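# Unload three sand cores from mould onto plywood boards

## Task

Remove three sand cores from the mould: the elongated core with the rounded nose, plus both upright bladed cores located in the mould half on the robot's right side. Set all three down on the plywood boards next to the mould and release them. The other two cores must remain upright inside the mould.

## Robot and tools

ROBOT. Two 6-joint arms, left_arm and right_arm, each with a parallel gripper. Joint order in every row and every per-joint list: waist, shoulder, elbow, wrist pitch, wrist yaw, wrist roll. Stated ranges in rad: waist -2.618 to 3.054, shoulder 0.000 to 3.142, elbow 0.000 to 3.142, wrist pitch -1.571 to 1.571, wrist yaw -1.571 to 1.571, wrist roll -2.094 to 2.094. Real ends may differ by up to 0.059 rad.

FRAMES. Scene frame: origin at table-top height halfway between the nominal bases, +x out over the table, +z up, left_arm on the +y side (arm names do not match image sides). Calibrated bases: left_arm at (+0.031, +0.345, 0) m, quat_wxyz (+1.000, 0, 0, +0.008); right_arm at (+0.030, -0.335, 0) m, quat_wxyz (+1.000, 0, 0, -0.014); +z is up in both. Hand positions and orientations in results are in that arm's own base frame and may be off by a few cm. end_effector_position is the point between the finger pads, about 1 cm short of the tips; fingers point along gripper +z and close along its y.

ROW FORMAT. One flat list of 14 numbers covering both arms, each in [-1, 1]: left_arm's 6 joint values then its opening, then right_arm's 6 joint values then its opening. Joint values are offsets, not poses: they count from the Joint targets at the start of the action or call (not from the previous row), so repeating an offset moves further. Scale: 1.0 equals 2.224 rad for waist, shoulder, elbow and 8.485 rad for the three wrist joints. Opening is absolute: +1 fully open, -1 closed. To keep a gripper unchanged, resend its current command; 0 is a real command (half-closed). A joint value of 0 re-commands the current targets.

execute_actions(actions, cameras). actions is a list of actions; each action is a table of up to 15 rows, one row per 1/30 s step; a short table repeats its last row until 15 steps. An empty list just reports state and images. An action that pushes any joint more than 0.059 rad outward beyond its range is refused for both arms; a malformed action, or a first action failing that check, voids the whole call. Targets are also kept within 0.339 rad (big joints) or 2.2 rad (wrist) of the measured angle, and scaled back if they would put the gripper over 200 mm from where it is.

move(target, speed, blend, opening_speed, blocking, cameras). target: one 14-number row, or a list of up to 15 rows; every row's joint offsets count from the same Joint targets at call start, not chained. speed: rad/s for the joint with the longest travel, 0.01 to 12.57, default 0.5, one value or one per target. blend: rad of corner rounding per waypoint, default 0. opening_speed: per-second rate on the -1..+1 opening scale, at least 0.2; use a low value when closing on a core so it is not crushed. Paths last 0.5 to 10 s, ignore obstacles and the other arm, and grippers swing in curves. blocking=false returns after about 0.5 s while motion continues. The result adds a move: line (done, off_target, moving, held, fault; limits=held if steps were withheld).

wait(seconds): 0 to 10 s, holding commands. stop(): brakes a running move. zoom_image(camera, region): camera is cam_left_wrist or cam_right_wrist, region [x0, y0, x1, y1] in pixels, top-left origin, at most 504 by 504. finished_scene(scene): pass the current scene number once the cores rest on the boards with nothing held.

RESULTS. Joint positions and Joint velocities: per arm, six joints (rad, rad/s) then the pad gap (m; 0.094 open). Joint targets: the base for your next offsets. grip_measured: opening on the command scale, reading up to about 2.7 mm wide when empty and a little narrower than a squeezed part. grip_effort_nm: gripper motor effort, negative closing; not a pad force. Joint torques: drive output including arm weight, positive toward larger angles; joints 1-3 wrap at ±28 N m. 'joint sent to its limit' marks a joint stopped at its end; 'joint command not followed' means the clearance check altered targets. 'within noise' means an arm is still. Tool commands shows current gripper commands. Cameras: cam_left_wrist and cam_right_wrist, 896x504 each, on the wrists.

AVOID. Dropping cores, releasing a core while it is still moving, slamming or hitting the table, mould or remaining cores, and pressing hard. Keep the two arms and grippers apart; never close one gripper on the other's fingers. Nothing may leave the table. If an arm is stuck pushing, command its targets back past its measured angles. Holding loads or staying stretched out heats motors: MOTOR HOT appears at 75 °C, an OVER-TEMPERATURE FAULT at 90 °C folds that arm for good. Loose objects may occasionally be nudged by outside pushes. Move smoothly and avoid any arm stop.

Each tool is called as name(argument=value, ...), one argument or row to a line, values as JSON.

## Session

execute_actions(
  actions=[],
)

Scene clock: 0.00 s.
left_arm: end_effector_position=(+0.3493, -0.0518, +0.2095) grip_measured=+1.000 grip_effort_nm=n/a end_effector_quat_wxyz=(+0.534, -0.007, +0.815, -0.226) | right_arm: end_effector_position=(+0.3046, +0.0783, +0.1820) grip_measured=+1.000 grip_effort_nm=n/a end_effector_quat_wxyz=(+0.477, +0.034, +0.863, +0.162)
Joint positions: left_arm=[0.059 1.017 0.578 0.071 0.424 -0.25 0.094] | right_arm=[0.21 0.854 0.562 -0.224 -0.068 0.329 0.094]
Joint velocities: within noise
Joint torques (N m): no reading
Heat: left arm: 33 °C; right arm: 32 °C.
Joint targets: left_arm=[0.059 1.010 0.587 0.072 0.427 -0.248] | right_arm=[0.210 0.847 0.574 -0.220 -0.067 0.327]
Tool commands: left_gripper/opening=+1.0 right_gripper/opening=+1.0

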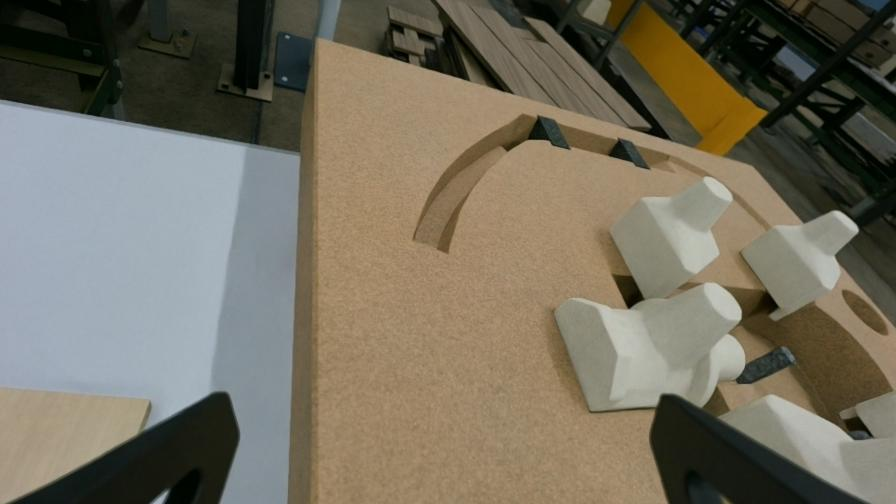

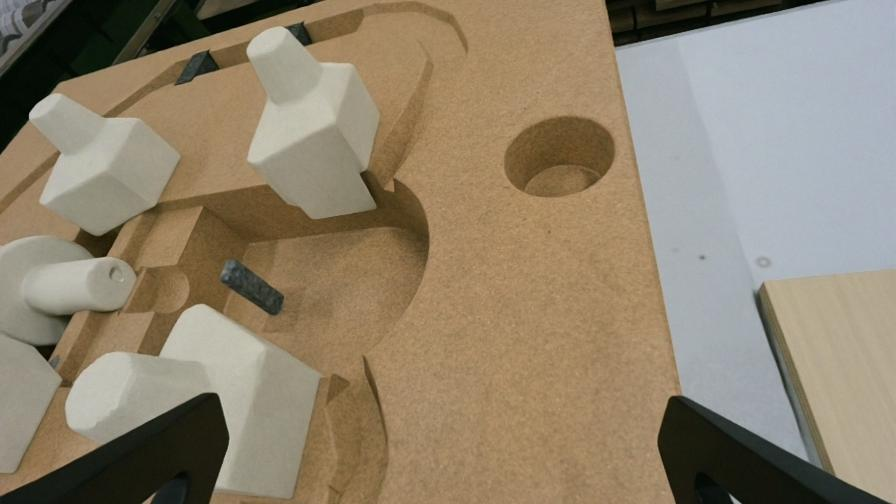

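move(
  target=[-0.249, 0.3494, 0.7473, -0.1927, -0.0503, 0.0292, 1, 0.0854, 0.4231, 0.7532, -0.1576, 0.0079, -0.0385, 1],
  speed=1.4,
)

Scene clock: 6.00 s.
left_arm: end_effector_position=(+0.3337, -0.1788, +0.3179) grip_measured=+1.000 grip_effort_nm=0.027 end_effector_quat_wxyz=(+0.226, +0.234, +0.944, -0.062) | right_arm: end_effector_position=(+0.3526, +0.1494, +0.3139) grip_measured=+1.000 grip_effort_nm=0.027 end_effector_quat_wxyz=(+0.227, -0.188, +0.954, +0.050)
Joint positions: left_arm=[-0.49 1.77 2.226 -1.555 0.009 -0.007 0.094] | right_arm=[0.395 1.78 2.221 -1.543 -0.008 0.007 0.094]
Joint velocities: within noise
Joint torques (N m): left_arm=[-0.25 -5.34 6.02 1.24 -0.08 -0.01] | right_arm=[0.47 -5.91 6.83 0.71 0.07 -0.11]
Heat: left arm: 33 °C; right arm: 32 °C.
Joint targets: left_arm=[-0.495 1.787 2.249 -1.563 0.000 -0.001] | right_arm=[0.400 1.789 2.250 -1.557 0.000 0.000]
move: done

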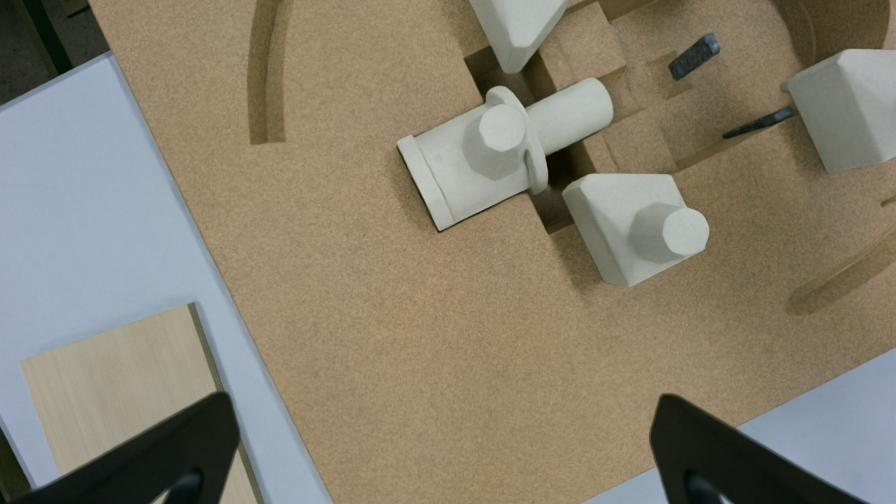

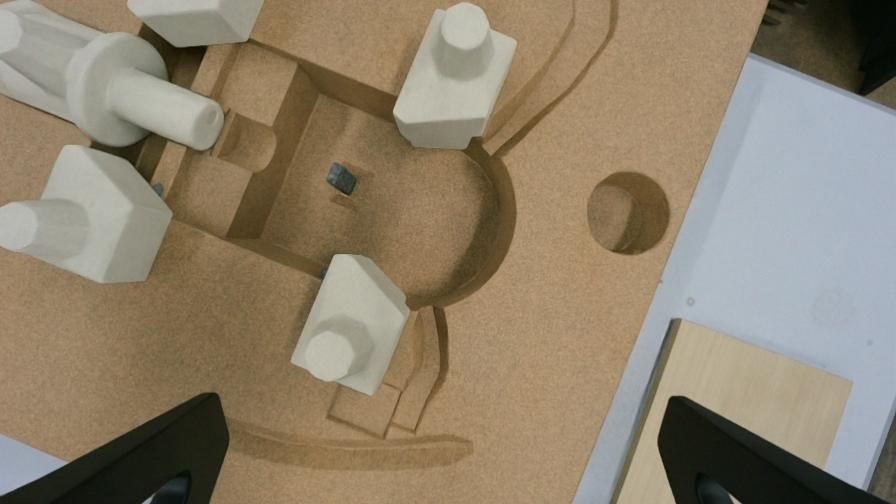

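move(
  target=[-0.0647, 0.2021, 0.0823, 0.0141, -0.0273, -0.0707, 0.6, -0.1497, -0.0863, -0.6533, 0.2778, -0.1689, 0, 0.6],
  speed=1.2,
)

Scene clock: 41.57 s.
left_arm: end_effector_position=(+0.4120, -0.2530, +0.2021) grip_measured=+0.602 grip_effort_nm=-0.066 end_effector_quat_wxyz=(+0.185, +0.003, +0.983, -0.001) | right_arm: end_effector_position=(+0.3274, +0.2018, +0.2405) grip_measured=+0.603 grip_effort_nm=-0.125 end_effector_quat_wxyz=(+0.505, -0.470, +0.531, +0.492)
Joint positions: left_arm=[-0.631 2.216 2.408 -1.454 -0.213 -0.591 0.075] | right_arm=[0.073 1.624 0.805 0.778 -1.426 0.008 0.075]
Joint velocities: within noise
Joint torques (N m): left_arm=[-0.51 -9.17 6.67 1.15 -0.3 -0.18] | right_arm=[-0.38 -8.16 4.55 1.24 -0.13 -0.13]
Heat: left arm: 35 °C; right arm: 37 °C.
Joint targets: left_arm=[-0.638 2.236 2.433 -1.443 -0.232 -0.600] | right_arm=[0.067 1.597 0.796 0.800 -1.433 0.000]
move: done

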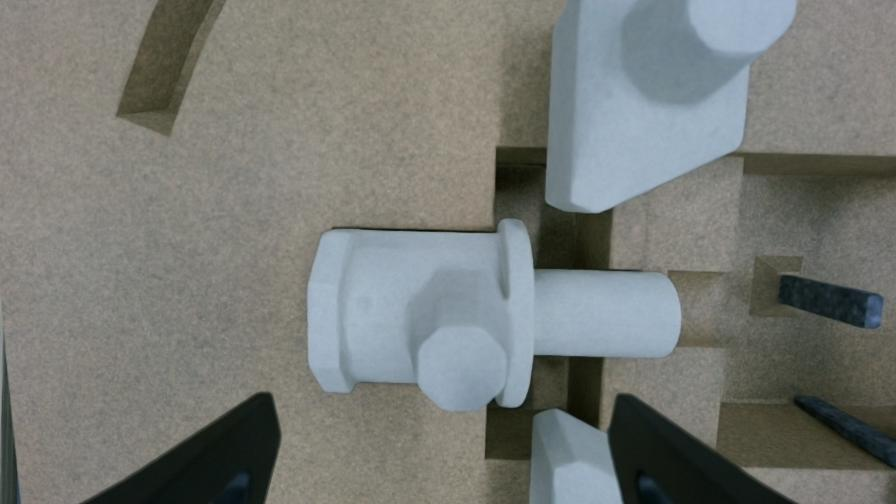

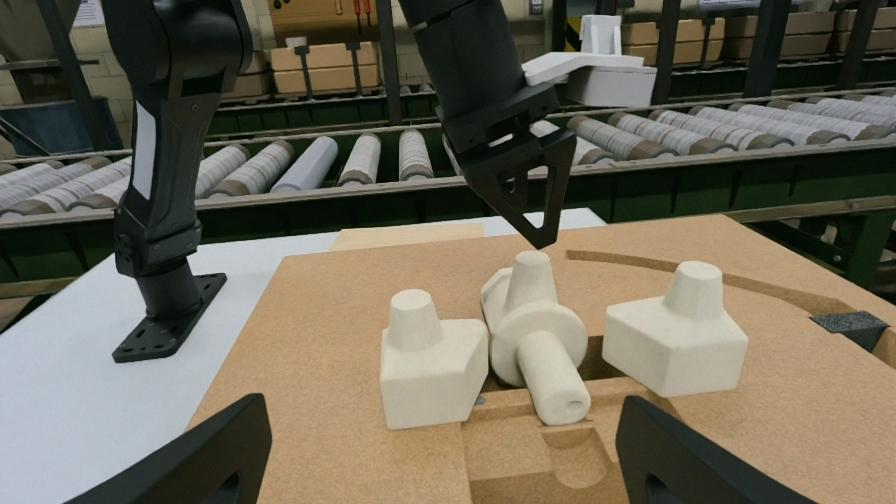

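move(
  target=[
    [-0.0045, -0.0234, -0.0859, 0.0163, 0, 0, 0.6, 0, 0.0567, -0.0387, 0.0251, 0, 0, 0.6],
    [-0.0045, -0.0234, -0.0859, 0.0163, 0, 0, -0.5, 0, 0.0567, -0.0387, 0.0251, 0, 0, 0.6],
  ],
  speed=0.35,
  opening_speed=0.6,
)

Scene clock: 49.13 s.
left_arm: end_effector_position=(+0.4170, -0.2600, +0.1631) grip_measured=-0.375 grip_effort_nm=-0.984 end_effector_quat_wxyz=(+0.179, +0.008, +0.984, +0.010) | right_arm: end_effector_position=(+0.3234, +0.2016, +0.2062) grip_measured=+0.603 grip_effort_nm=-0.129 end_effector_quat_wxyz=(+0.514, -0.479, +0.520, +0.485)
Joint positions: left_arm=[-0.641 2.216 2.249 -1.32 -0.225 -0.593 0.029] | right_arm=[0.073 1.716 0.718 0.993 -1.428 0.008 0.075]
Joint velocities: within noise
Joint torques (N m): left_arm=[-0.51 -13.16 4.15 1.15 -0.18 -0.16] | right_arm=[-0.54 -5.6 4.05 1.21 -0.08 -0.13]
Heat: left arm: 39 °C; right arm: 37 °C.
Joint targets: left_arm=[-0.648 2.184 2.242 -1.305 -0.232 -0.601] | right_arm=[0.067 1.723 0.710 1.013 -1.433 0.000]
move: done

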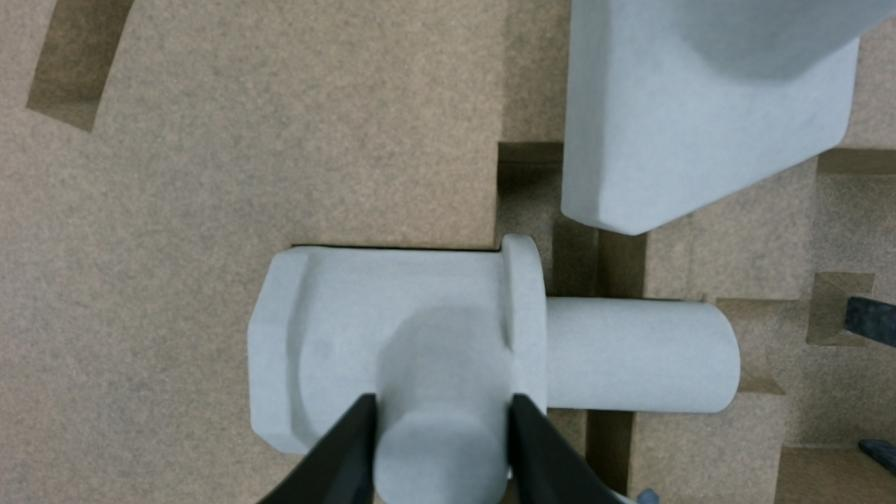

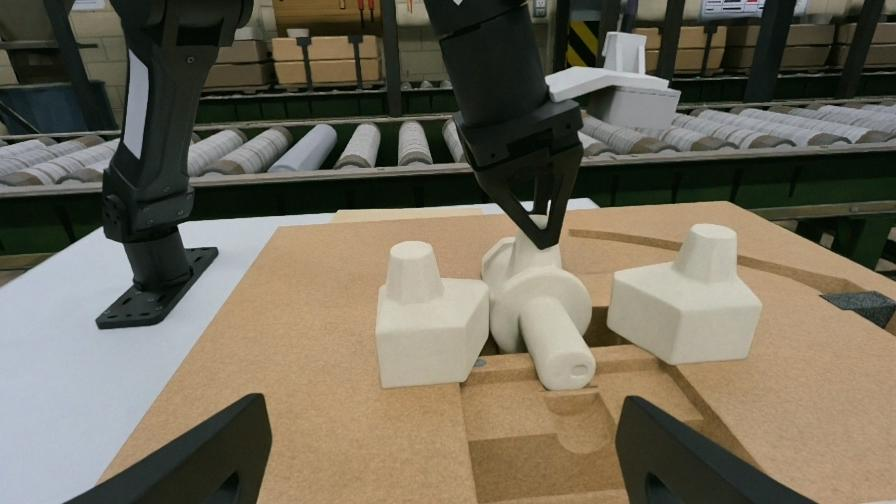

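move(
  target=[
    [0, 0.0072, 0.0859, -0.0163, 0, 0, -0.5, 0, 0.0598, -0.0207, 0.0211, 0, 0, 0.6],
    [-0.0243, -0.0872, 0.0364, -0.0055, -0.0144, -0.0014, -0.5, 0, 0.0598, -0.0207, 0.0211, 0, 0, 0.6],
  ],
  speed=0.35,
)

Scene clock: 60.23 s.
left_arm: end_effector_position=(+0.3874, -0.2553, +0.2536) grip_measured=-0.377 grip_effort_nm=-1.009 end_effector_quat_wxyz=(+0.251, +0.015, +0.968, -0.007) | right_arm: end_effector_position=(+0.3236, +0.2016, +0.1690) grip_measured=+0.603 grip_effort_nm=-0.129 end_effector_quat_wxyz=(+0.513, -0.479, +0.521, +0.486)
Joint positions: left_arm=[-0.699 2.052 2.312 -1.414 -0.301 -0.604 0.029] | right_arm=[0.073 1.847 0.672 1.168 -1.429 0.008 0.075]
Joint velocities: within noise
Joint torques (N m): left_arm=[-0.35 -14.01 5.44 1.87 -0.74 -0.16] | right_arm=[-0.53 -5.91 3.41 1.24 -0.07 -0.13]
Heat: left arm: 46 °C; right arm: 36 °C.
Joint targets: left_arm=[-0.703 1.990 2.323 -1.352 -0.354 -0.612] | right_arm=[0.067 1.856 0.664 1.192 -1.433 0.000]
move: off_target (left_arm); left_arm: the shoulder is farthest, 0.062 rad from its target

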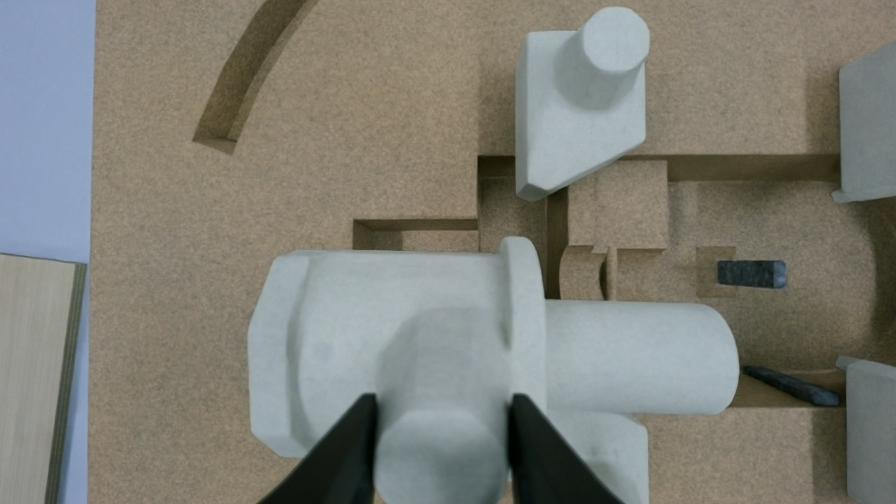

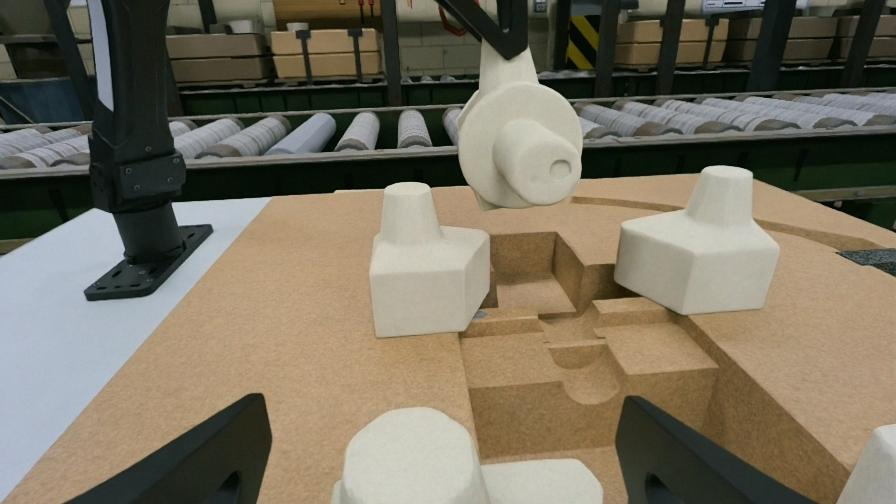

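move(
  target=[
    [0.1754, -0.1425, -0.2397, 0.0286, 0.022, 0.0409, -0.5, 0, 0.0112, -0.0214, 0.0085, 0, 0, 0.6],
    [0.4287, -0.1889, -0.3264, -0.0019, -0.0066, -0.0577, -0.5, 0, 0.0112, -0.0214, 0.0085, 0, 0, 0.6],
    [0.4287, -0.1974, -0.3984, 0.0147, -0.0066, -0.0577, -0.5, 0, 0.0112, -0.0214, 0.0085, 0, 0, -0.52],
  ],
  speed=[0.6, 0.7, 0.2],
  opening_speed=0.6,
)

Scene clock: 86.27 s.
left_arm: end_effector_position=(+0.2899, +0.1397, +0.1618) grip_measured=-0.377 grip_effort_nm=-0.999 end_effector_quat_wxyz=(+0.135, -0.621, +0.761, +0.134) | right_arm: end_effector_position=(+0.3164, +0.2009, +0.1577) grip_measured=-0.326 grip_effort_nm=-1.004 end_effector_quat_wxyz=(+0.515, -0.477, +0.522, +0.484)
Joint positions: left_arm=[0.251 1.612 1.429 -1.248 -0.357 -1.092 0.029] | right_arm=[0.073 1.869 0.626 1.237 -1.421 0.008 0.032]
Joint velocities: within noise
Joint torques (N m): left_arm=[0.09 -10.61 5.42 0.91 -0.81 -0.18] | right_arm=[-0.55 -5.61 3.02 1.29 -0.14 -0.12]
Heat: left arm: 46 °C; right arm: 36 °C.
Joint targets: left_arm=[0.251 1.551 1.437 -1.227 -0.410 -1.102] | right_arm=[0.067 1.880 0.617 1.264 -1.433 0.000]
move: off_target (left_arm); left_arm: the shoulder is farthest, 0.061 rad from its target

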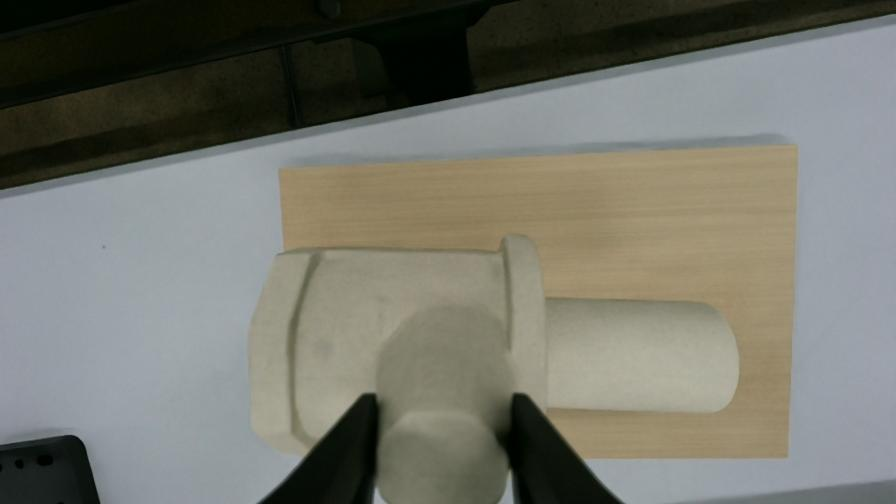

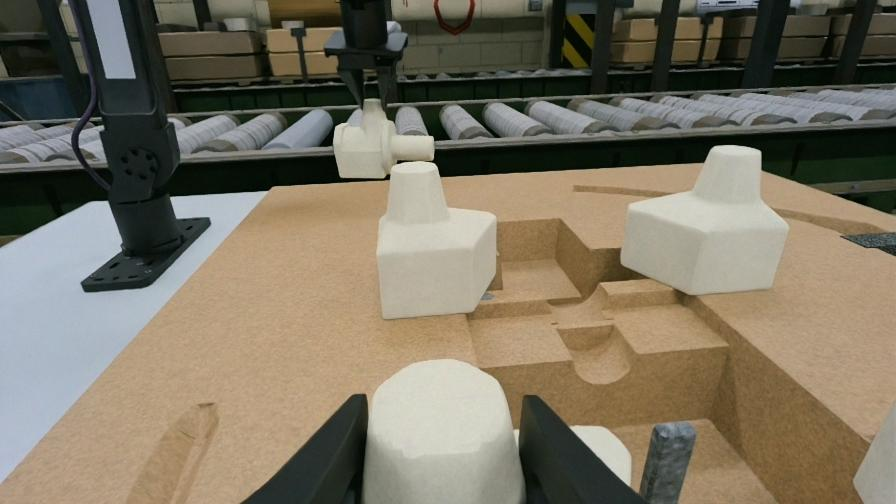

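move(
  target=[
    [-0.0054, 0.0459, -0.0036, 0.0125, 0, -0.0014, -0.5, 0, -0.1529, 0.0764, -0.0602, 0, 0, -0.52],
    [-0.0054, 0.0459, -0.0036, 0.0125, 0, -0.0014, -0.5, -0.1902, -0.2122, 0.3332, -0.2356, 0.1689, -0.0118, -0.52],
  ],
  speed=[0.35, 0.9],
)

Scene clock: 104.63 s.
left_arm: end_effector_position=(+0.3128, +0.1441, +0.1494) grip_measured=-0.377 grip_effort_nm=-0.999 end_effector_quat_wxyz=(+0.156, -0.625, +0.755, +0.123) | right_arm: end_effector_position=(+0.3670, -0.1330, +0.2080) grip_measured=-0.327 grip_effort_nm=-0.999 end_effector_quat_wxyz=(+0.315, +0.124, +0.939, -0.066)
Joint positions: left_arm=[0.247 1.658 1.422 -1.15 -0.357 -1.104 0.029] | right_arm=[-0.355 1.449 1.305 -0.771 -0.011 -0.09 0.032]
Joint velocities: within noise
Joint torques (N m): left_arm=[-0.51 -6.75 5.37 1.09 -0.8 -0.18] | right_arm=[0.09 -8.51 10.24 1.39 0.1 -0.16]
Heat: left arm: 45 °C; right arm: 37 °C.
Joint targets: left_arm=[0.239 1.653 1.428 -1.121 -0.410 -1.114] | right_arm=[-0.356 1.408 1.358 -0.735 0.000 -0.100]
move: off_target (left_arm, right_arm); left_arm: the wrist yaw is farthest, 0.053 rad from its target; right_arm: the elbow is farthest, 0.053 rad from its target

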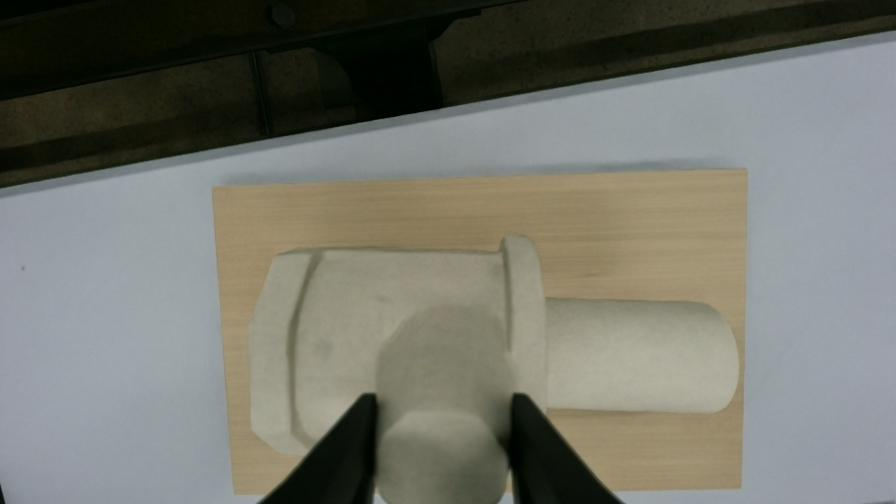

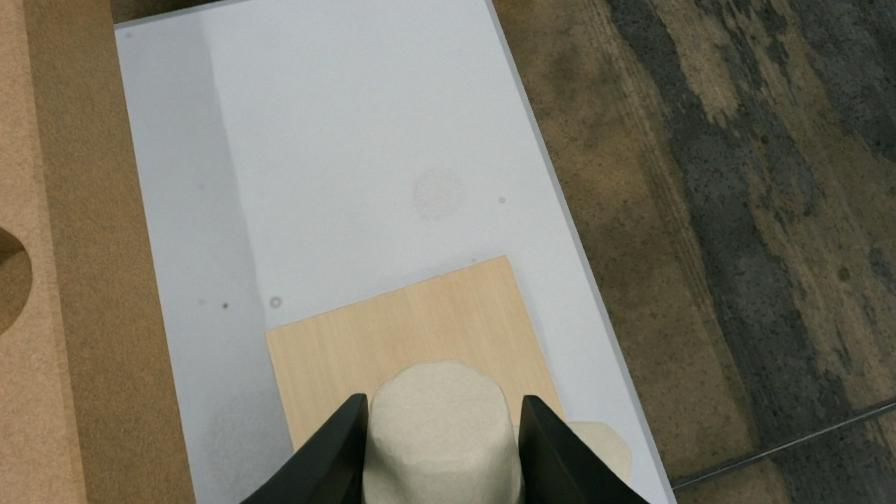

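move(
  target=[0, 0.015, -0.0279, 0.0117, 0, 0, -0.5, 0.0189, 0.3044, 0.2792, -0.0825, 0, -0.0252, -0.52],
  speed=0.5,
)

Scene clock: 115.43 s.
left_arm: end_effector_position=(+0.3191, +0.1467, +0.1279) grip_measured=-0.377 grip_effort_nm=-0.999 end_effector_quat_wxyz=(+0.158, -0.625, +0.754, +0.126) | right_arm: end_effector_position=(+0.3858, -0.1252, +0.1198) grip_measured=-0.328 grip_effort_nm=-1.009 end_effector_quat_wxyz=(+0.007, +0.007, +1.000, +0.003)
Joint positions: left_arm=[0.247 1.685 1.365 -1.064 -0.363 -1.104 0.029] | right_arm=[-0.321 2.093 1.936 -1.402 -0.01 -0.306 0.032]
Joint velocities: within noise
Joint torques (N m): left_arm=[-0.47 -6.63 4.98 1.24 -0.74 -0.16] | right_arm=[0.54 -10.04 8.55 -0.21 0.09 -0.14]
Heat: left arm: 42 °C; right arm: 38 °C.
Joint targets: left_arm=[0.239 1.687 1.366 -1.022 -0.410 -1.114] | right_arm=[-0.314 2.086 1.979 -1.435 0.000 -0.314]
move: off_target (left_arm, right_arm); left_arm: the wrist yaw is farthest, 0.047 rad from its target; right_arm: the elbow is farthest, 0.043 rad from its target

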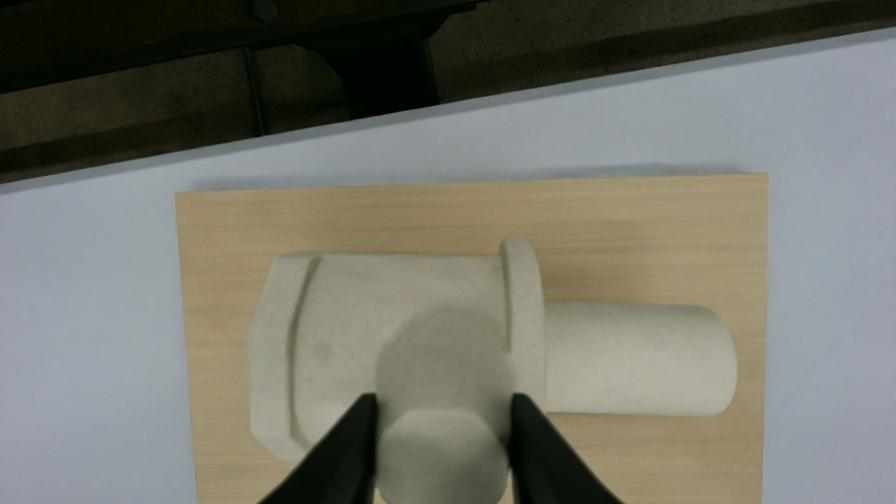

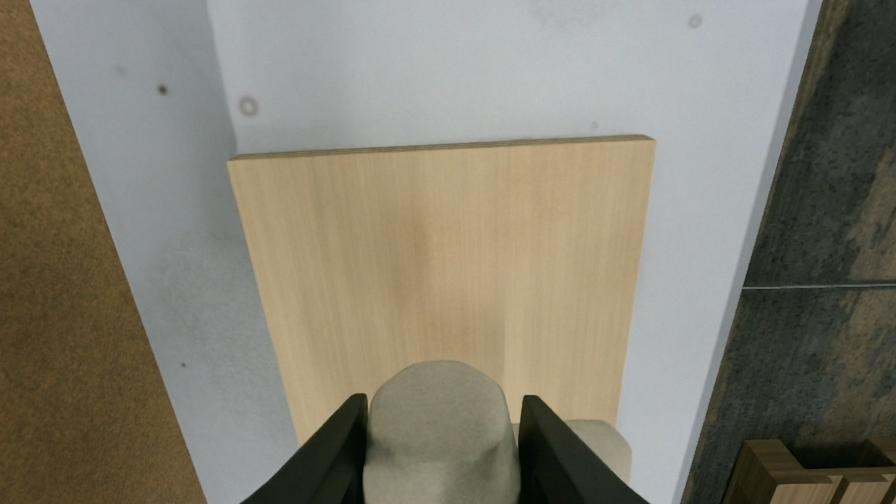

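move(
  target=[0, 0.0015, -0.0211, 0.0058, 0, 0, -0.5, 0.0148, 0.0378, -0.054, 0.023, 0, 0.0039, -0.52],
  speed=0.2,
  cameras=[],
)

Scene clock: 123.83 s.
left_arm: end_effector_position=(+0.3193, +0.1515, +0.1254) grip_measured=-0.377 grip_effort_nm=-0.994 end_effector_quat_wxyz=(+0.169, -0.623, +0.751, +0.140) | right_arm: end_effector_position=(+0.4081, -0.1176, +0.0684) grip_measured=-0.328 grip_effort_nm=-1.004 end_effector_quat_wxyz=(+0.008, +0.000, +1.000, +0.003)
Joint positions: left_arm=[0.243 1.685 1.344 -1.034 -0.4 -1.103 0.029] | right_arm=[-0.287 2.174 1.858 -1.24 -0.01 -0.287 0.032]
Joint velocities: within noise
Joint torques (N m): left_arm=[-0.29 -6.32 2.91 1.49 -0.33 -0.17] | right_arm=[0.47 -10.37 5.2 0.14 0.09 0.02]
Heat: left arm: 41 °C; right arm: 40 °C.
Joint targets: left_arm=[0.239 1.690 1.319 -0.973 -0.410 -1.114] | right_arm=[-0.281 2.170 1.859 -1.240 0.000 -0.281]
move: off_target (left_arm); left_arm: the wrist pitch is farthest, 0.061 rad from its target
No camera images: "cameras" was empty.

move(
  target=[0, 0, 0, 0, 0, 0, 0.2, 0, 0.0022, -0.0144, 0.0044, 0, 0, -0.52],
  speed=0.1,
  opening_speed=0.6,
)

Scene clock: 128.47 s.
left_arm: end_effector_position=(+0.3268, +0.1531, +0.1232) grip_measured=+0.198 grip_effort_nm=0.115 end_effector_quat_wxyz=(+0.185, -0.625, +0.747, +0.132) | right_arm: end_effector_position=(+0.4090, -0.1179, +0.0608) grip_measured=-0.328 grip_effort_nm=-1.004 end_effector_quat_wxyz=(+0.012, +0.000, +1.000, +0.002)
Joint positions: left_arm=[0.242 1.685 1.328 -0.983 -0.399 -1.104 0.056] | right_arm=[-0.287 2.174 1.827 -1.203 -0.01 -0.286 0.032]
Joint velocities: within noise
Joint torques (N m): left_arm=[-0.16 -6.41 4.23 0.99 -0.35 -0.18] | right_arm=[0.44 -10 5.07 0.13 0.08 0.03]
Heat: left arm: 40 °C; right arm: 42 °C.
Joint targets: left_arm=[0.239 1.690 1.319 -0.972 -0.410 -1.114] | right_arm=[-0.281 2.175 1.827 -1.202 0.000 -0.280]
move: done

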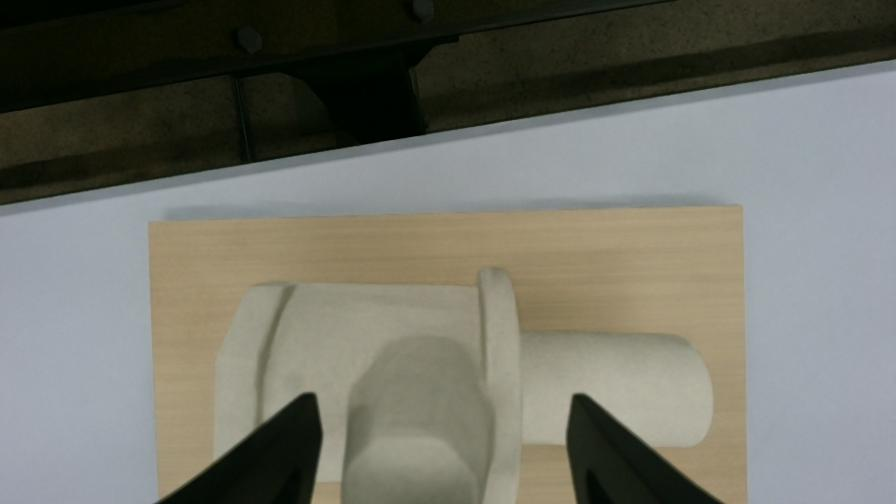

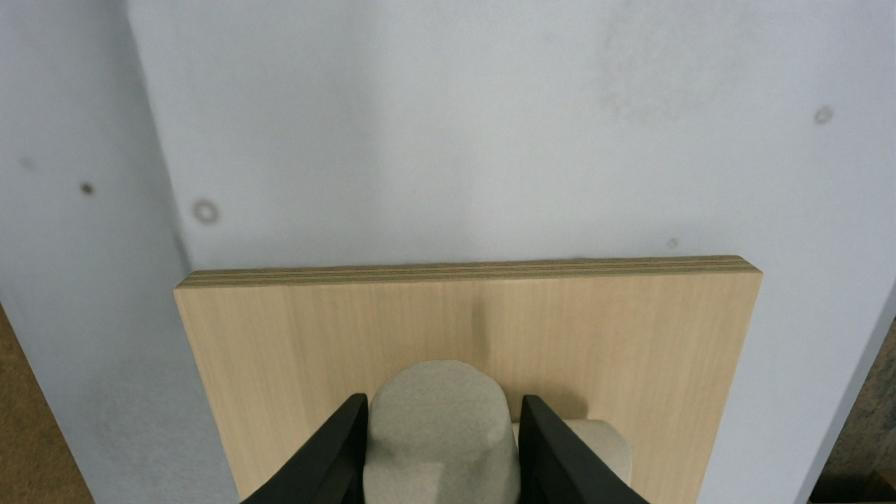

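move(
  target=[0, 0.0225, 0.111, -0.0293, 0, 0, 0.4, 0, 0.0022, -0.0135, 0.0045, 0, 0, -0.52],
  speed=0.25,
  cameras=[],
)

move(
  target=[0, 0, 0, 0, 0, 0, 0.4, 0, 0.0011, -0.0068, 0.0023, 0, 0, -0.52],
  speed=0.1,
)

Scene clock: 134.17 s.
left_arm: end_effector_position=(+0.3260, +0.1528, +0.1645) grip_measured=+0.398 grip_effort_nm=0.125 end_effector_quat_wxyz=(+0.163, -0.622, +0.752, +0.142) | right_arm: end_effector_position=(+0.4095, -0.1181, +0.0525) grip_measured=-0.328 grip_effort_nm=-1.004 end_effector_quat_wxyz=(+0.013, +0.000, +1.000, +0.001)
Joint positions: left_arm=[0.242 1.721 1.542 -1.212 -0.398 -1.104 0.066] | right_arm=[-0.287 2.178 1.801 -1.17 -0.009 -0.286 0.032]
Joint velocities: within noise
Joint torques (N m): left_arm=[-0.21 -5.56 6.89 0.72 -0.34 -0.17] | right_arm=[0.47 -9.98 4.81 0.19 0.09 0.02]
Heat: left arm: 40 °C; right arm: 43 °C.
Joint targets: left_arm=[0.239 1.740 1.566 -1.221 -0.410 -1.114] | right_arm=[-0.281 2.179 1.797 -1.164 0.000 -0.280]
move: done
No camera images: "cameras" was empty.

Scene clock: 134.87 s.
left_arm: end_effector_position=(+0.3259, +0.1528, +0.1645) grip_measured=+0.398 grip_effort_nm=0.120 end_effector_quat_wxyz=(+0.162, -0.622, +0.752, +0.142) | right_arm: end_effector_position=(+0.4107, -0.1185, +0.0502) grip_measured=-0.328 grip_effort_nm=-1.004 end_effector_quat_wxyz=(+0.016, +0.001, +1.000, +0.000)
Joint positions: left_arm=[0.242 1.721 1.542 -1.213 -0.398 -1.104 0.066] | right_arm=[-0.287 2.178 1.792 -1.154 -0.009 -0.285 0.032]
Joint velocities: within noise
Joint torques (N m): left_arm=[-0.17 -5.61 6.83 0.68 -0.37 -0.17] | right_arm=[0.5 -9.77 4.36 0.25 0.07 0]
Heat: left arm: 40 °C; right arm: 43 °C.
Joint targets: left_arm=[0.239 1.740 1.566 -1.221 -0.410 -1.114] | right_arm=[-0.281 2.182 1.781 -1.145 0.000 -0.281]
move: done

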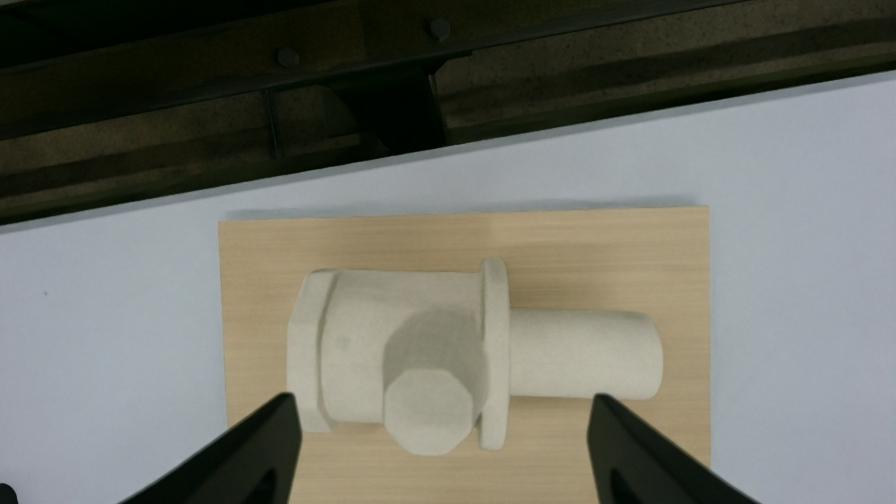

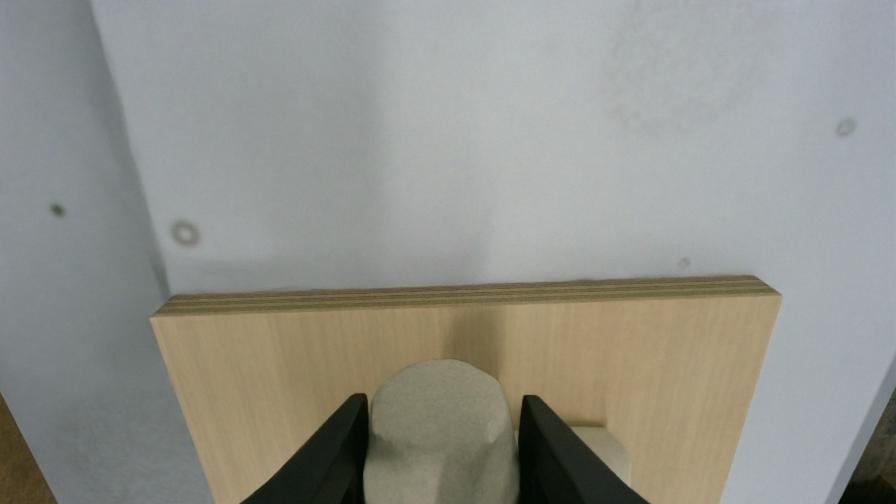

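move(
  target=[
    [0, 0, 0, 0, 0, 0, 0.4, 0, 0.0011, -0.0068, 0.0015, 0, 0, -0.52],
    [0, 0, 0, 0, 0, 0, 0.4, 0, 0.0011, -0.0068, 0.0015, 0, 0, 0.0],
  ],
  speed=0.1,
  opening_speed=0.4,
  cameras=["cam_right_wrist"],
)

Scene clock: 140.07 s.
left_arm: end_effector_position=(+0.3258, +0.1527, +0.1644) grip_measured=+0.398 grip_effort_nm=0.120 end_effector_quat_wxyz=(+0.162, -0.622, +0.752, +0.142) | right_arm: end_effector_position=(+0.4099, -0.1173, +0.0463) grip_measured=-0.003 grip_effort_nm=0.183 end_effector_quat_wxyz=(+0.014, +0.000, +1.000, -0.002)
Joint positions: left_arm=[0.242 1.721 1.542 -1.213 -0.398 -1.104 0.066] | right_arm=[-0.283 2.178 1.776 -1.141 -0.004 -0.284 0.047]
Joint velocities: within noise
Joint torques (N m): left_arm=[-0.21 -5.65 6.84 0.7 -0.34 -0.16] | right_arm=[0.16 -9.57 4.41 0.23 0.03 -0.01]
Heat: left arm: 39 °C; right arm: 44 °C.
Joint targets: left_arm=[0.239 1.740 1.566 -1.221 -0.410 -1.114] | right_arm=[-0.281 2.184 1.766 -1.132 0.000 -0.281]
move: done
Images, in order (width x height): cam_right_wrist 896x504.

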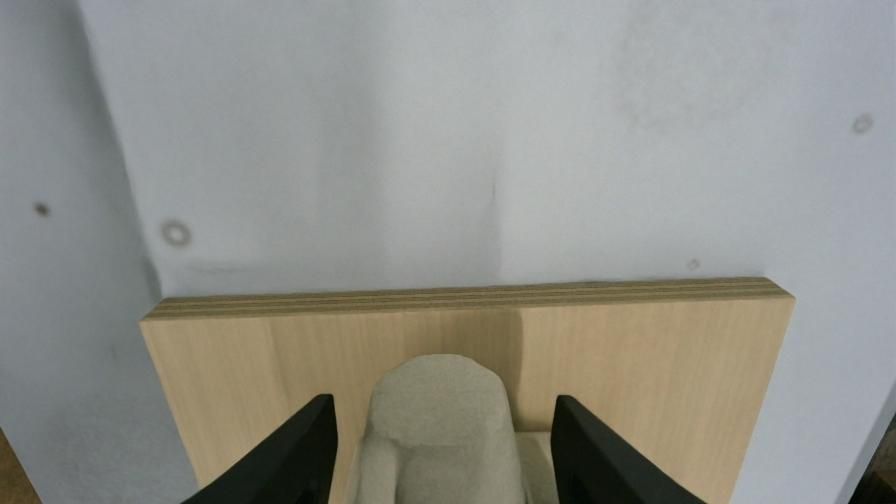

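move(
  target=[
    [0, 0, 0, 0, 0, 0, 0.4, 0, 0.0006, 0.0917, -0.0264, 0, 0, 0.6],
    [0, 0, 0, 0, 0, 0, 0.4, 0, 0.0072, 0.2176, -0.0434, 0, 0, 0.6],
    [0, 0, 0, 0, 0, 0, 0.4, 0.2163, -0.3076, -0.2995, 0.1688, 0.0354, 0.0331, 0.6],
    [0, 0, 0, 0, 0, 0, 0.4, 0.3759, -0.1192, -0.3327, 0.2387, 0.0654, 0.0331, 0.6],
  ],
  speed=[0.5, 0.8, 1.2, 0.9],
  blend=[0.05, 0.1, 0.2, 0],
  cameras=["cam_right_wrist"],
)

Scene clock: 155.10 s.
left_arm: end_effector_position=(+0.3258, +0.1527, +0.1644) grip_measured=+0.398 grip_effort_nm=0.115 end_effector_quat_wxyz=(+0.162, -0.622, +0.752, +0.142) | right_arm: end_effector_position=(+0.5009, +0.2046, +0.2105) grip_measured=+0.597 grip_effort_nm=0.178 end_effector_quat_wxyz=(+0.701, -0.011, +0.713, -0.006)
Joint positions: left_arm=[0.242 1.721 1.542 -1.213 -0.398 -1.104 0.066] | right_arm=[0.559 1.917 1.031 0.865 0.552 -0.013 0.075]
Joint velocities: within noise
Joint torques (N m): left_arm=[-0.25 -5.63 6.83 0.67 -0.35 -0.15] | right_arm=[-0.5 -8.31 5.07 1.72 0.04 0.11]
Heat: left arm: 37 °C; right arm: 44 °C.
Joint targets: left_arm=[0.239 1.740 1.566 -1.221 -0.410 -1.114] | right_arm=[0.555 1.919 1.026 0.893 0.555 0.000]
move: done
Images, in order (width x height): cam_right_wrist 896x504.

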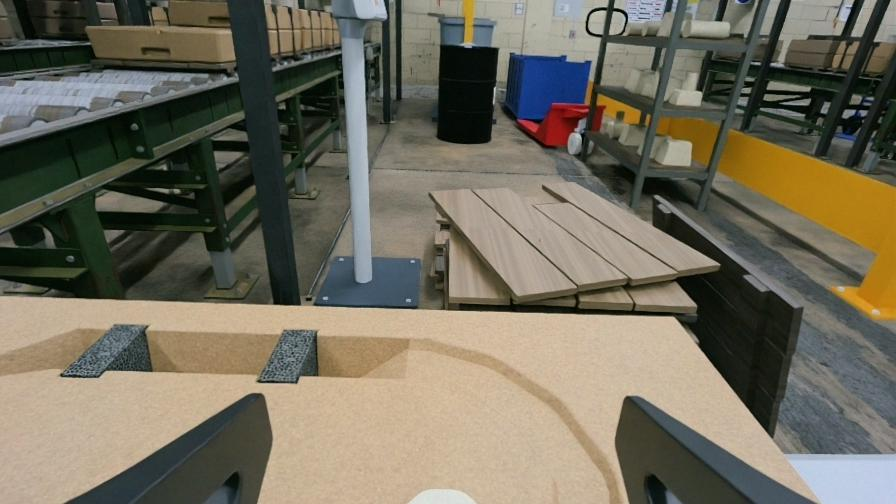

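move(
  target=[
    [0, 0, 0, 0, 0, 0, 0.4, 0, 0.071, -0.027, 0.0257, 0, 0, 0.6],
    [0, 0, 0, 0, 0, 0, 0.4, 0, 0.071, -0.027, 0.0257, 0, 0, -0.5],
  ],
  speed=0.3,
  opening_speed=0.6,
  cameras=["cam_right_wrist"],
)

Scene clock: 163.33 s.
left_arm: end_effector_position=(+0.3258, +0.1527, +0.1644) grip_measured=+0.398 grip_effort_nm=0.125 end_effector_quat_wxyz=(+0.162, -0.622, +0.752, +0.142) | right_arm: end_effector_position=(+0.5014, +0.2046, +0.1588) grip_measured=-0.168 grip_effort_nm=-1.004 end_effector_quat_wxyz=(+0.705, -0.002, +0.709, +0.002)
Joint positions: left_arm=[0.242 1.721 1.542 -1.213 -0.398 -1.104 0.066] | right_arm=[0.56 2.068 0.974 1.086 0.555 0.004 0.039]
Joint velocities: within noise
Joint torques (N m): left_arm=[-0.21 -5.65 6.8 0.7 -0.33 -0.16] | right_arm=[-0.4 -8.16 4.12 1.68 0 -0.08]
Heat: left arm: 37 °C; right arm: 42 °C.
Joint targets: left_arm=[0.239 1.740 1.566 -1.221 -0.410 -1.114] | right_arm=[0.555 2.077 0.966 1.111 0.555 0.000]
move: done
Images, in order (width x height): cam_right_wrist 896x504.

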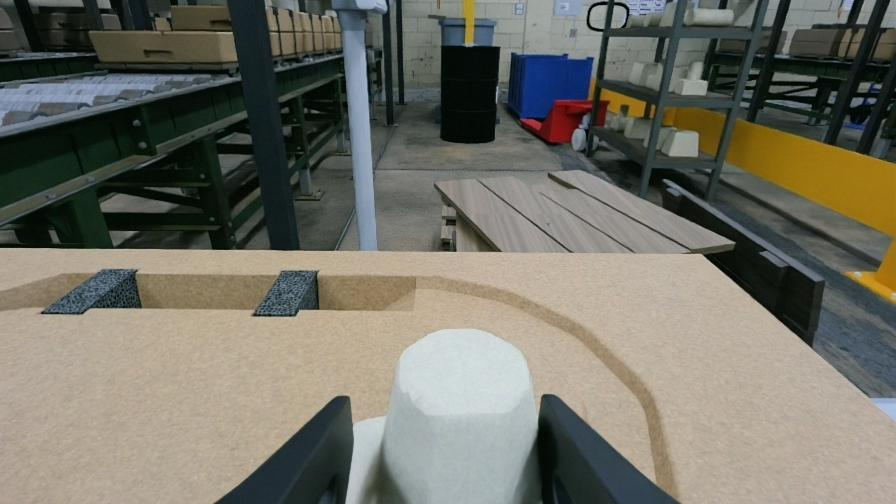

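move(
  target=[
    [0, 0, 0, 0, 0, 0, 0.4, 0, -0.1138, 0.0643, -0.0467, 0, 0, -0.5],
    [0, 0, 0, 0, 0, 0, 0.4, -0.3395, -0.3044, 0.0153, -0.1074, -0.0471, -0.0118, -0.5],
    [0, 0, 0, 0, 0, 0, 0.4, -0.4616, -0.4836, 0.0638, -0.236, -0.0654, -0.0236, -0.5],
    [0, 0, 0, 0, 0, 0, 0.4, -0.4616, -0.1984, 0.1727, -0.2824, -0.0654, -0.0556, -0.5],
  ],
  speed=[0.3, 0.8, 0.8, 0.6],
  blend=[0.05, 0.1, 0.05, 0],
  cameras=["cam_right_wrist"],
)

Scene clock: 184.70 s.
left_arm: end_effector_position=(+0.3258, +0.1527, +0.1644) grip_measured=+0.398 grip_effort_nm=0.129 end_effector_quat_wxyz=(+0.162, -0.622, +0.752, +0.142) | right_arm: end_effector_position=(+0.2544, -0.1282, +0.1147) grip_measured=-0.497 grip_effort_nm=-0.129 end_effector_quat_wxyz=(-0.008, +0.000, +1.000, -0.001)
Joint positions: left_arm=[0.242 1.721 1.542 -1.213 -0.398 -1.104 0.066] | right_arm=[-0.465 1.635 1.32 -1.27 0.009 -0.464 0.024]
Joint velocities: within noise
Joint torques (N m): left_arm=[-0.21 -5.61 6.9 0.67 -0.36 -0.19] | right_arm=[-0.64 -5.85 7.5 -0.01 -0.09 -0.14]
Heat: left arm: 36 °C; right arm: 42 °C.
Joint targets: left_arm=[0.239 1.740 1.566 -1.221 -0.410 -1.114] | right_arm=[-0.472 1.636 1.351 -1.285 0.000 -0.472]
move: done
Images, in order (width x height): cam_right_wrist 896x504.

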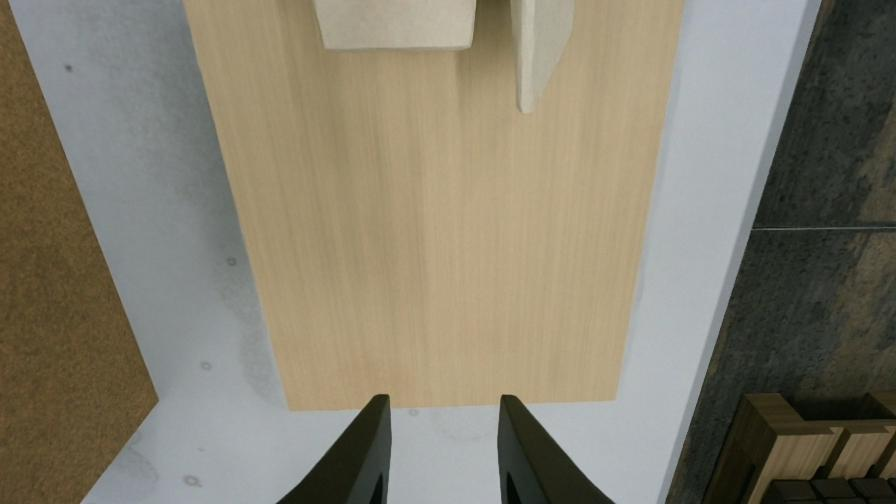

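move(
  target=[
    [0, 0, 0, 0, 0, 0, 0.4, 0, 0.03, 0.4, -0.032, 0, 0, 0.6],
    [0, 0, 0, 0, 0, 0, 0.4, 0.39, 0.0688, 0.4042, -0.032, 0, 0.0556, 0.6],
  ],
  speed=1.2,
  blend=[0.1, 0],
  cameras=["cam_right_wrist"],
)

Scene clock: 190.37 s.
left_arm: end_effector_position=(+0.3258, +0.1527, +0.1644) grip_measured=+0.398 grip_effort_nm=0.120 end_effector_quat_wxyz=(+0.162, -0.622, +0.752, +0.142) | right_arm: end_effector_position=(+0.3532, +0.1500, +0.3144) grip_measured=+0.597 grip_effort_nm=0.178 end_effector_quat_wxyz=(+0.228, -0.196, +0.953, +0.047)
Joint positions: left_arm=[0.242 1.721 1.542 -1.213 -0.398 -1.104 0.066] | right_arm=[0.398 1.783 2.226 -1.543 -0.003 -0.007 0.075]
Joint velocities: within noise
Joint torques (N m): left_arm=[-0.21 -5.61 6.82 0.67 -0.36 -0.17] | right_arm=[-0.13 -6.13 6.43 0.7 0.02 0.03]
Heat: left arm: 36 °C; right arm: 40 °C.
Joint targets: left_arm=[0.239 1.740 1.566 -1.221 -0.410 -1.114] | right_arm=[0.396 1.789 2.250 -1.556 0.000 0.000]
move: done
Images, in order (width x height): cam_right_wrist 896x504.

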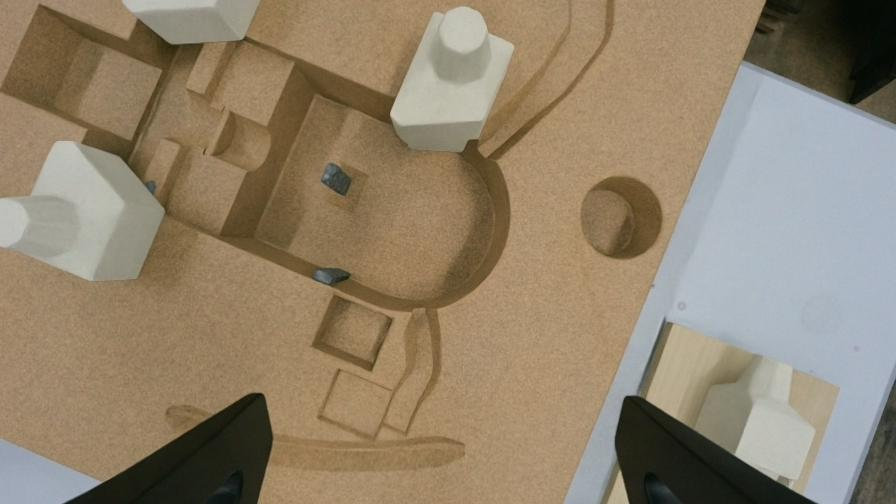

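move(
  target=[
    [0, 0, 0, 0, 0, 0, 0.4, 0.0715, 0.0585, -0.5504, 0.2886, 0.0654, 0, 0.6],
    [0, 0, 0, 0, 0, 0, 0.4, 0.0715, 0.1147, -0.5715, 0.3089, 0.0654, 0, 0.6],
    [0, 0, 0, 0, 0, 0, 0.4, 0.0715, 0.1147, -0.5715, 0.3089, 0.0654, 0, -0.55],
  ],
  speed=[1.2, 0.3, 0.3],
  opening_speed=0.6,
  cameras=["cam_right_wrist"],
)

Scene clock: 203.77 s.
left_arm: end_effector_position=(+0.3258, +0.1527, +0.1644) grip_measured=+0.398 grip_effort_nm=0.120 end_effector_quat_wxyz=(+0.162, -0.622, +0.752, +0.142) | right_arm: end_effector_position=(+0.5037, +0.2010, +0.1700) grip_measured=-0.397 grip_effort_nm=-0.999 end_effector_quat_wxyz=(+0.704, -0.004, +0.710, -0.004)
Joint positions: left_arm=[0.242 1.721 1.542 -1.213 -0.398 -1.104 0.066] | right_arm=[0.551 2.035 0.986 1.039 0.552 -0.006 0.028]
Joint velocities: within noise
Joint torques (N m): left_arm=[-0.21 -5.7 6.84 0.72 -0.36 -0.18] | right_arm=[0.32 -8.14 4.29 1.68 0.03 0.02]
Heat: left arm: 36 °C; right arm: 39 °C.
Joint targets: left_arm=[0.239 1.740 1.566 -1.221 -0.410 -1.114] | right_arm=[0.555 2.044 0.978 1.065 0.555 0.000]
move: done
Images, in order (width x height): cam_right_wrist 896x504.

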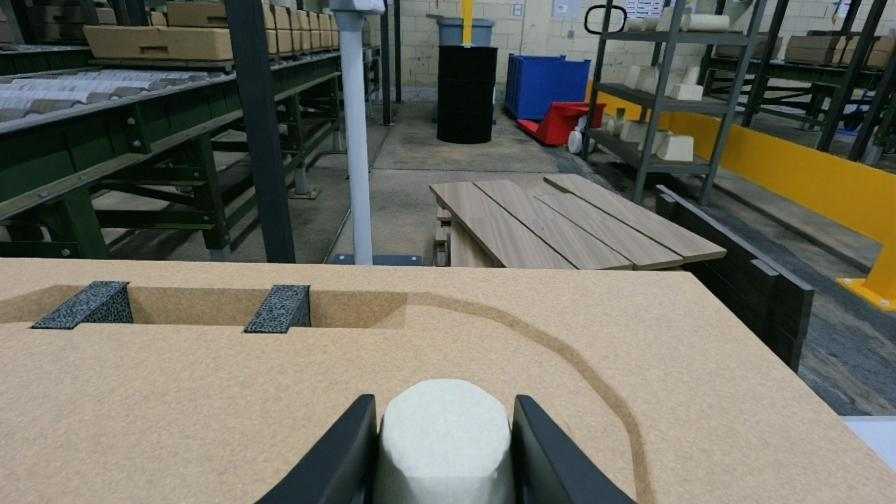

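move(
  target=[
    [0, 0, 0, 0, 0, 0, 0.4, 0, -0.0562, 0.0216, -0.0203, 0, 0, -0.55],
    [0, 0, 0, 0, 0, 0, 0.4, 0, -0.0989, 0.0589, -0.0413, 0, 0, -0.55],
  ],
  speed=0.2,
  blend=[0.03, 0],
  cameras=["cam_right_wrist"],
)

Scene clock: 209.40 s.
left_arm: end_effector_position=(+0.3258, +0.1527, +0.1644) grip_measured=+0.398 grip_effort_nm=0.125 end_effector_quat_wxyz=(+0.162, -0.622, +0.752, +0.142) | right_arm: end_effector_position=(+0.5001, +0.1998, +0.1939) grip_measured=-0.401 grip_effort_nm=-1.004 end_effector_quat_wxyz=(+0.653, -0.032, +0.756, -0.029)
Joint positions: left_arm=[0.242 1.721 1.542 -1.213 -0.398 -1.104 0.066] | right_arm=[0.551 1.88 1.059 0.651 0.547 0.001 0.028]
Joint velocities: within noise
Joint torques (N m): left_arm=[-0.2 -5.61 6.84 0.7 -0.35 -0.18] | right_arm=[0.38 -13.05 9.62 2.05 0.11 -0.06]
Heat: left arm: 36 °C; right arm: 40 °C.
Joint targets: left_arm=[0.239 1.740 1.566 -1.221 -0.410 -1.114] | right_arm=[0.555 1.824 1.109 0.714 0.555 0.000]
move: off_target (right_arm); right_arm: the wrist pitch is farthest, 0.064 rad from its target
Images, in order (width x height): cam_right_wrist 896x504.

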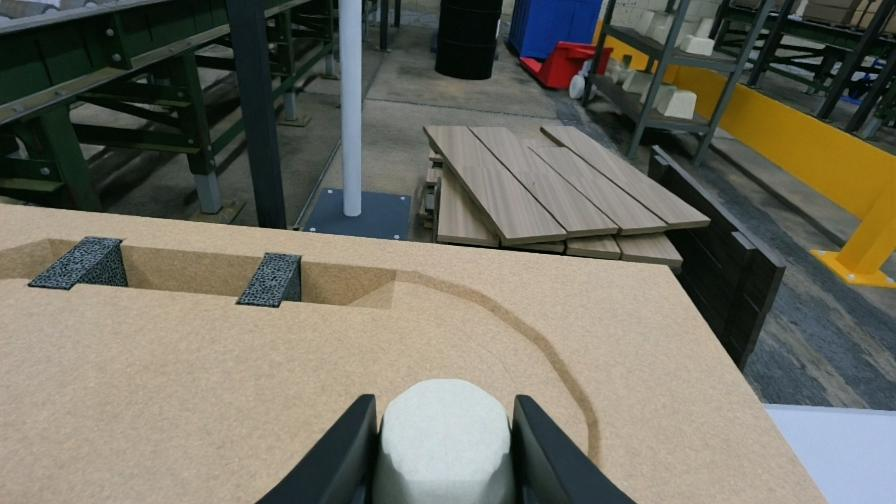

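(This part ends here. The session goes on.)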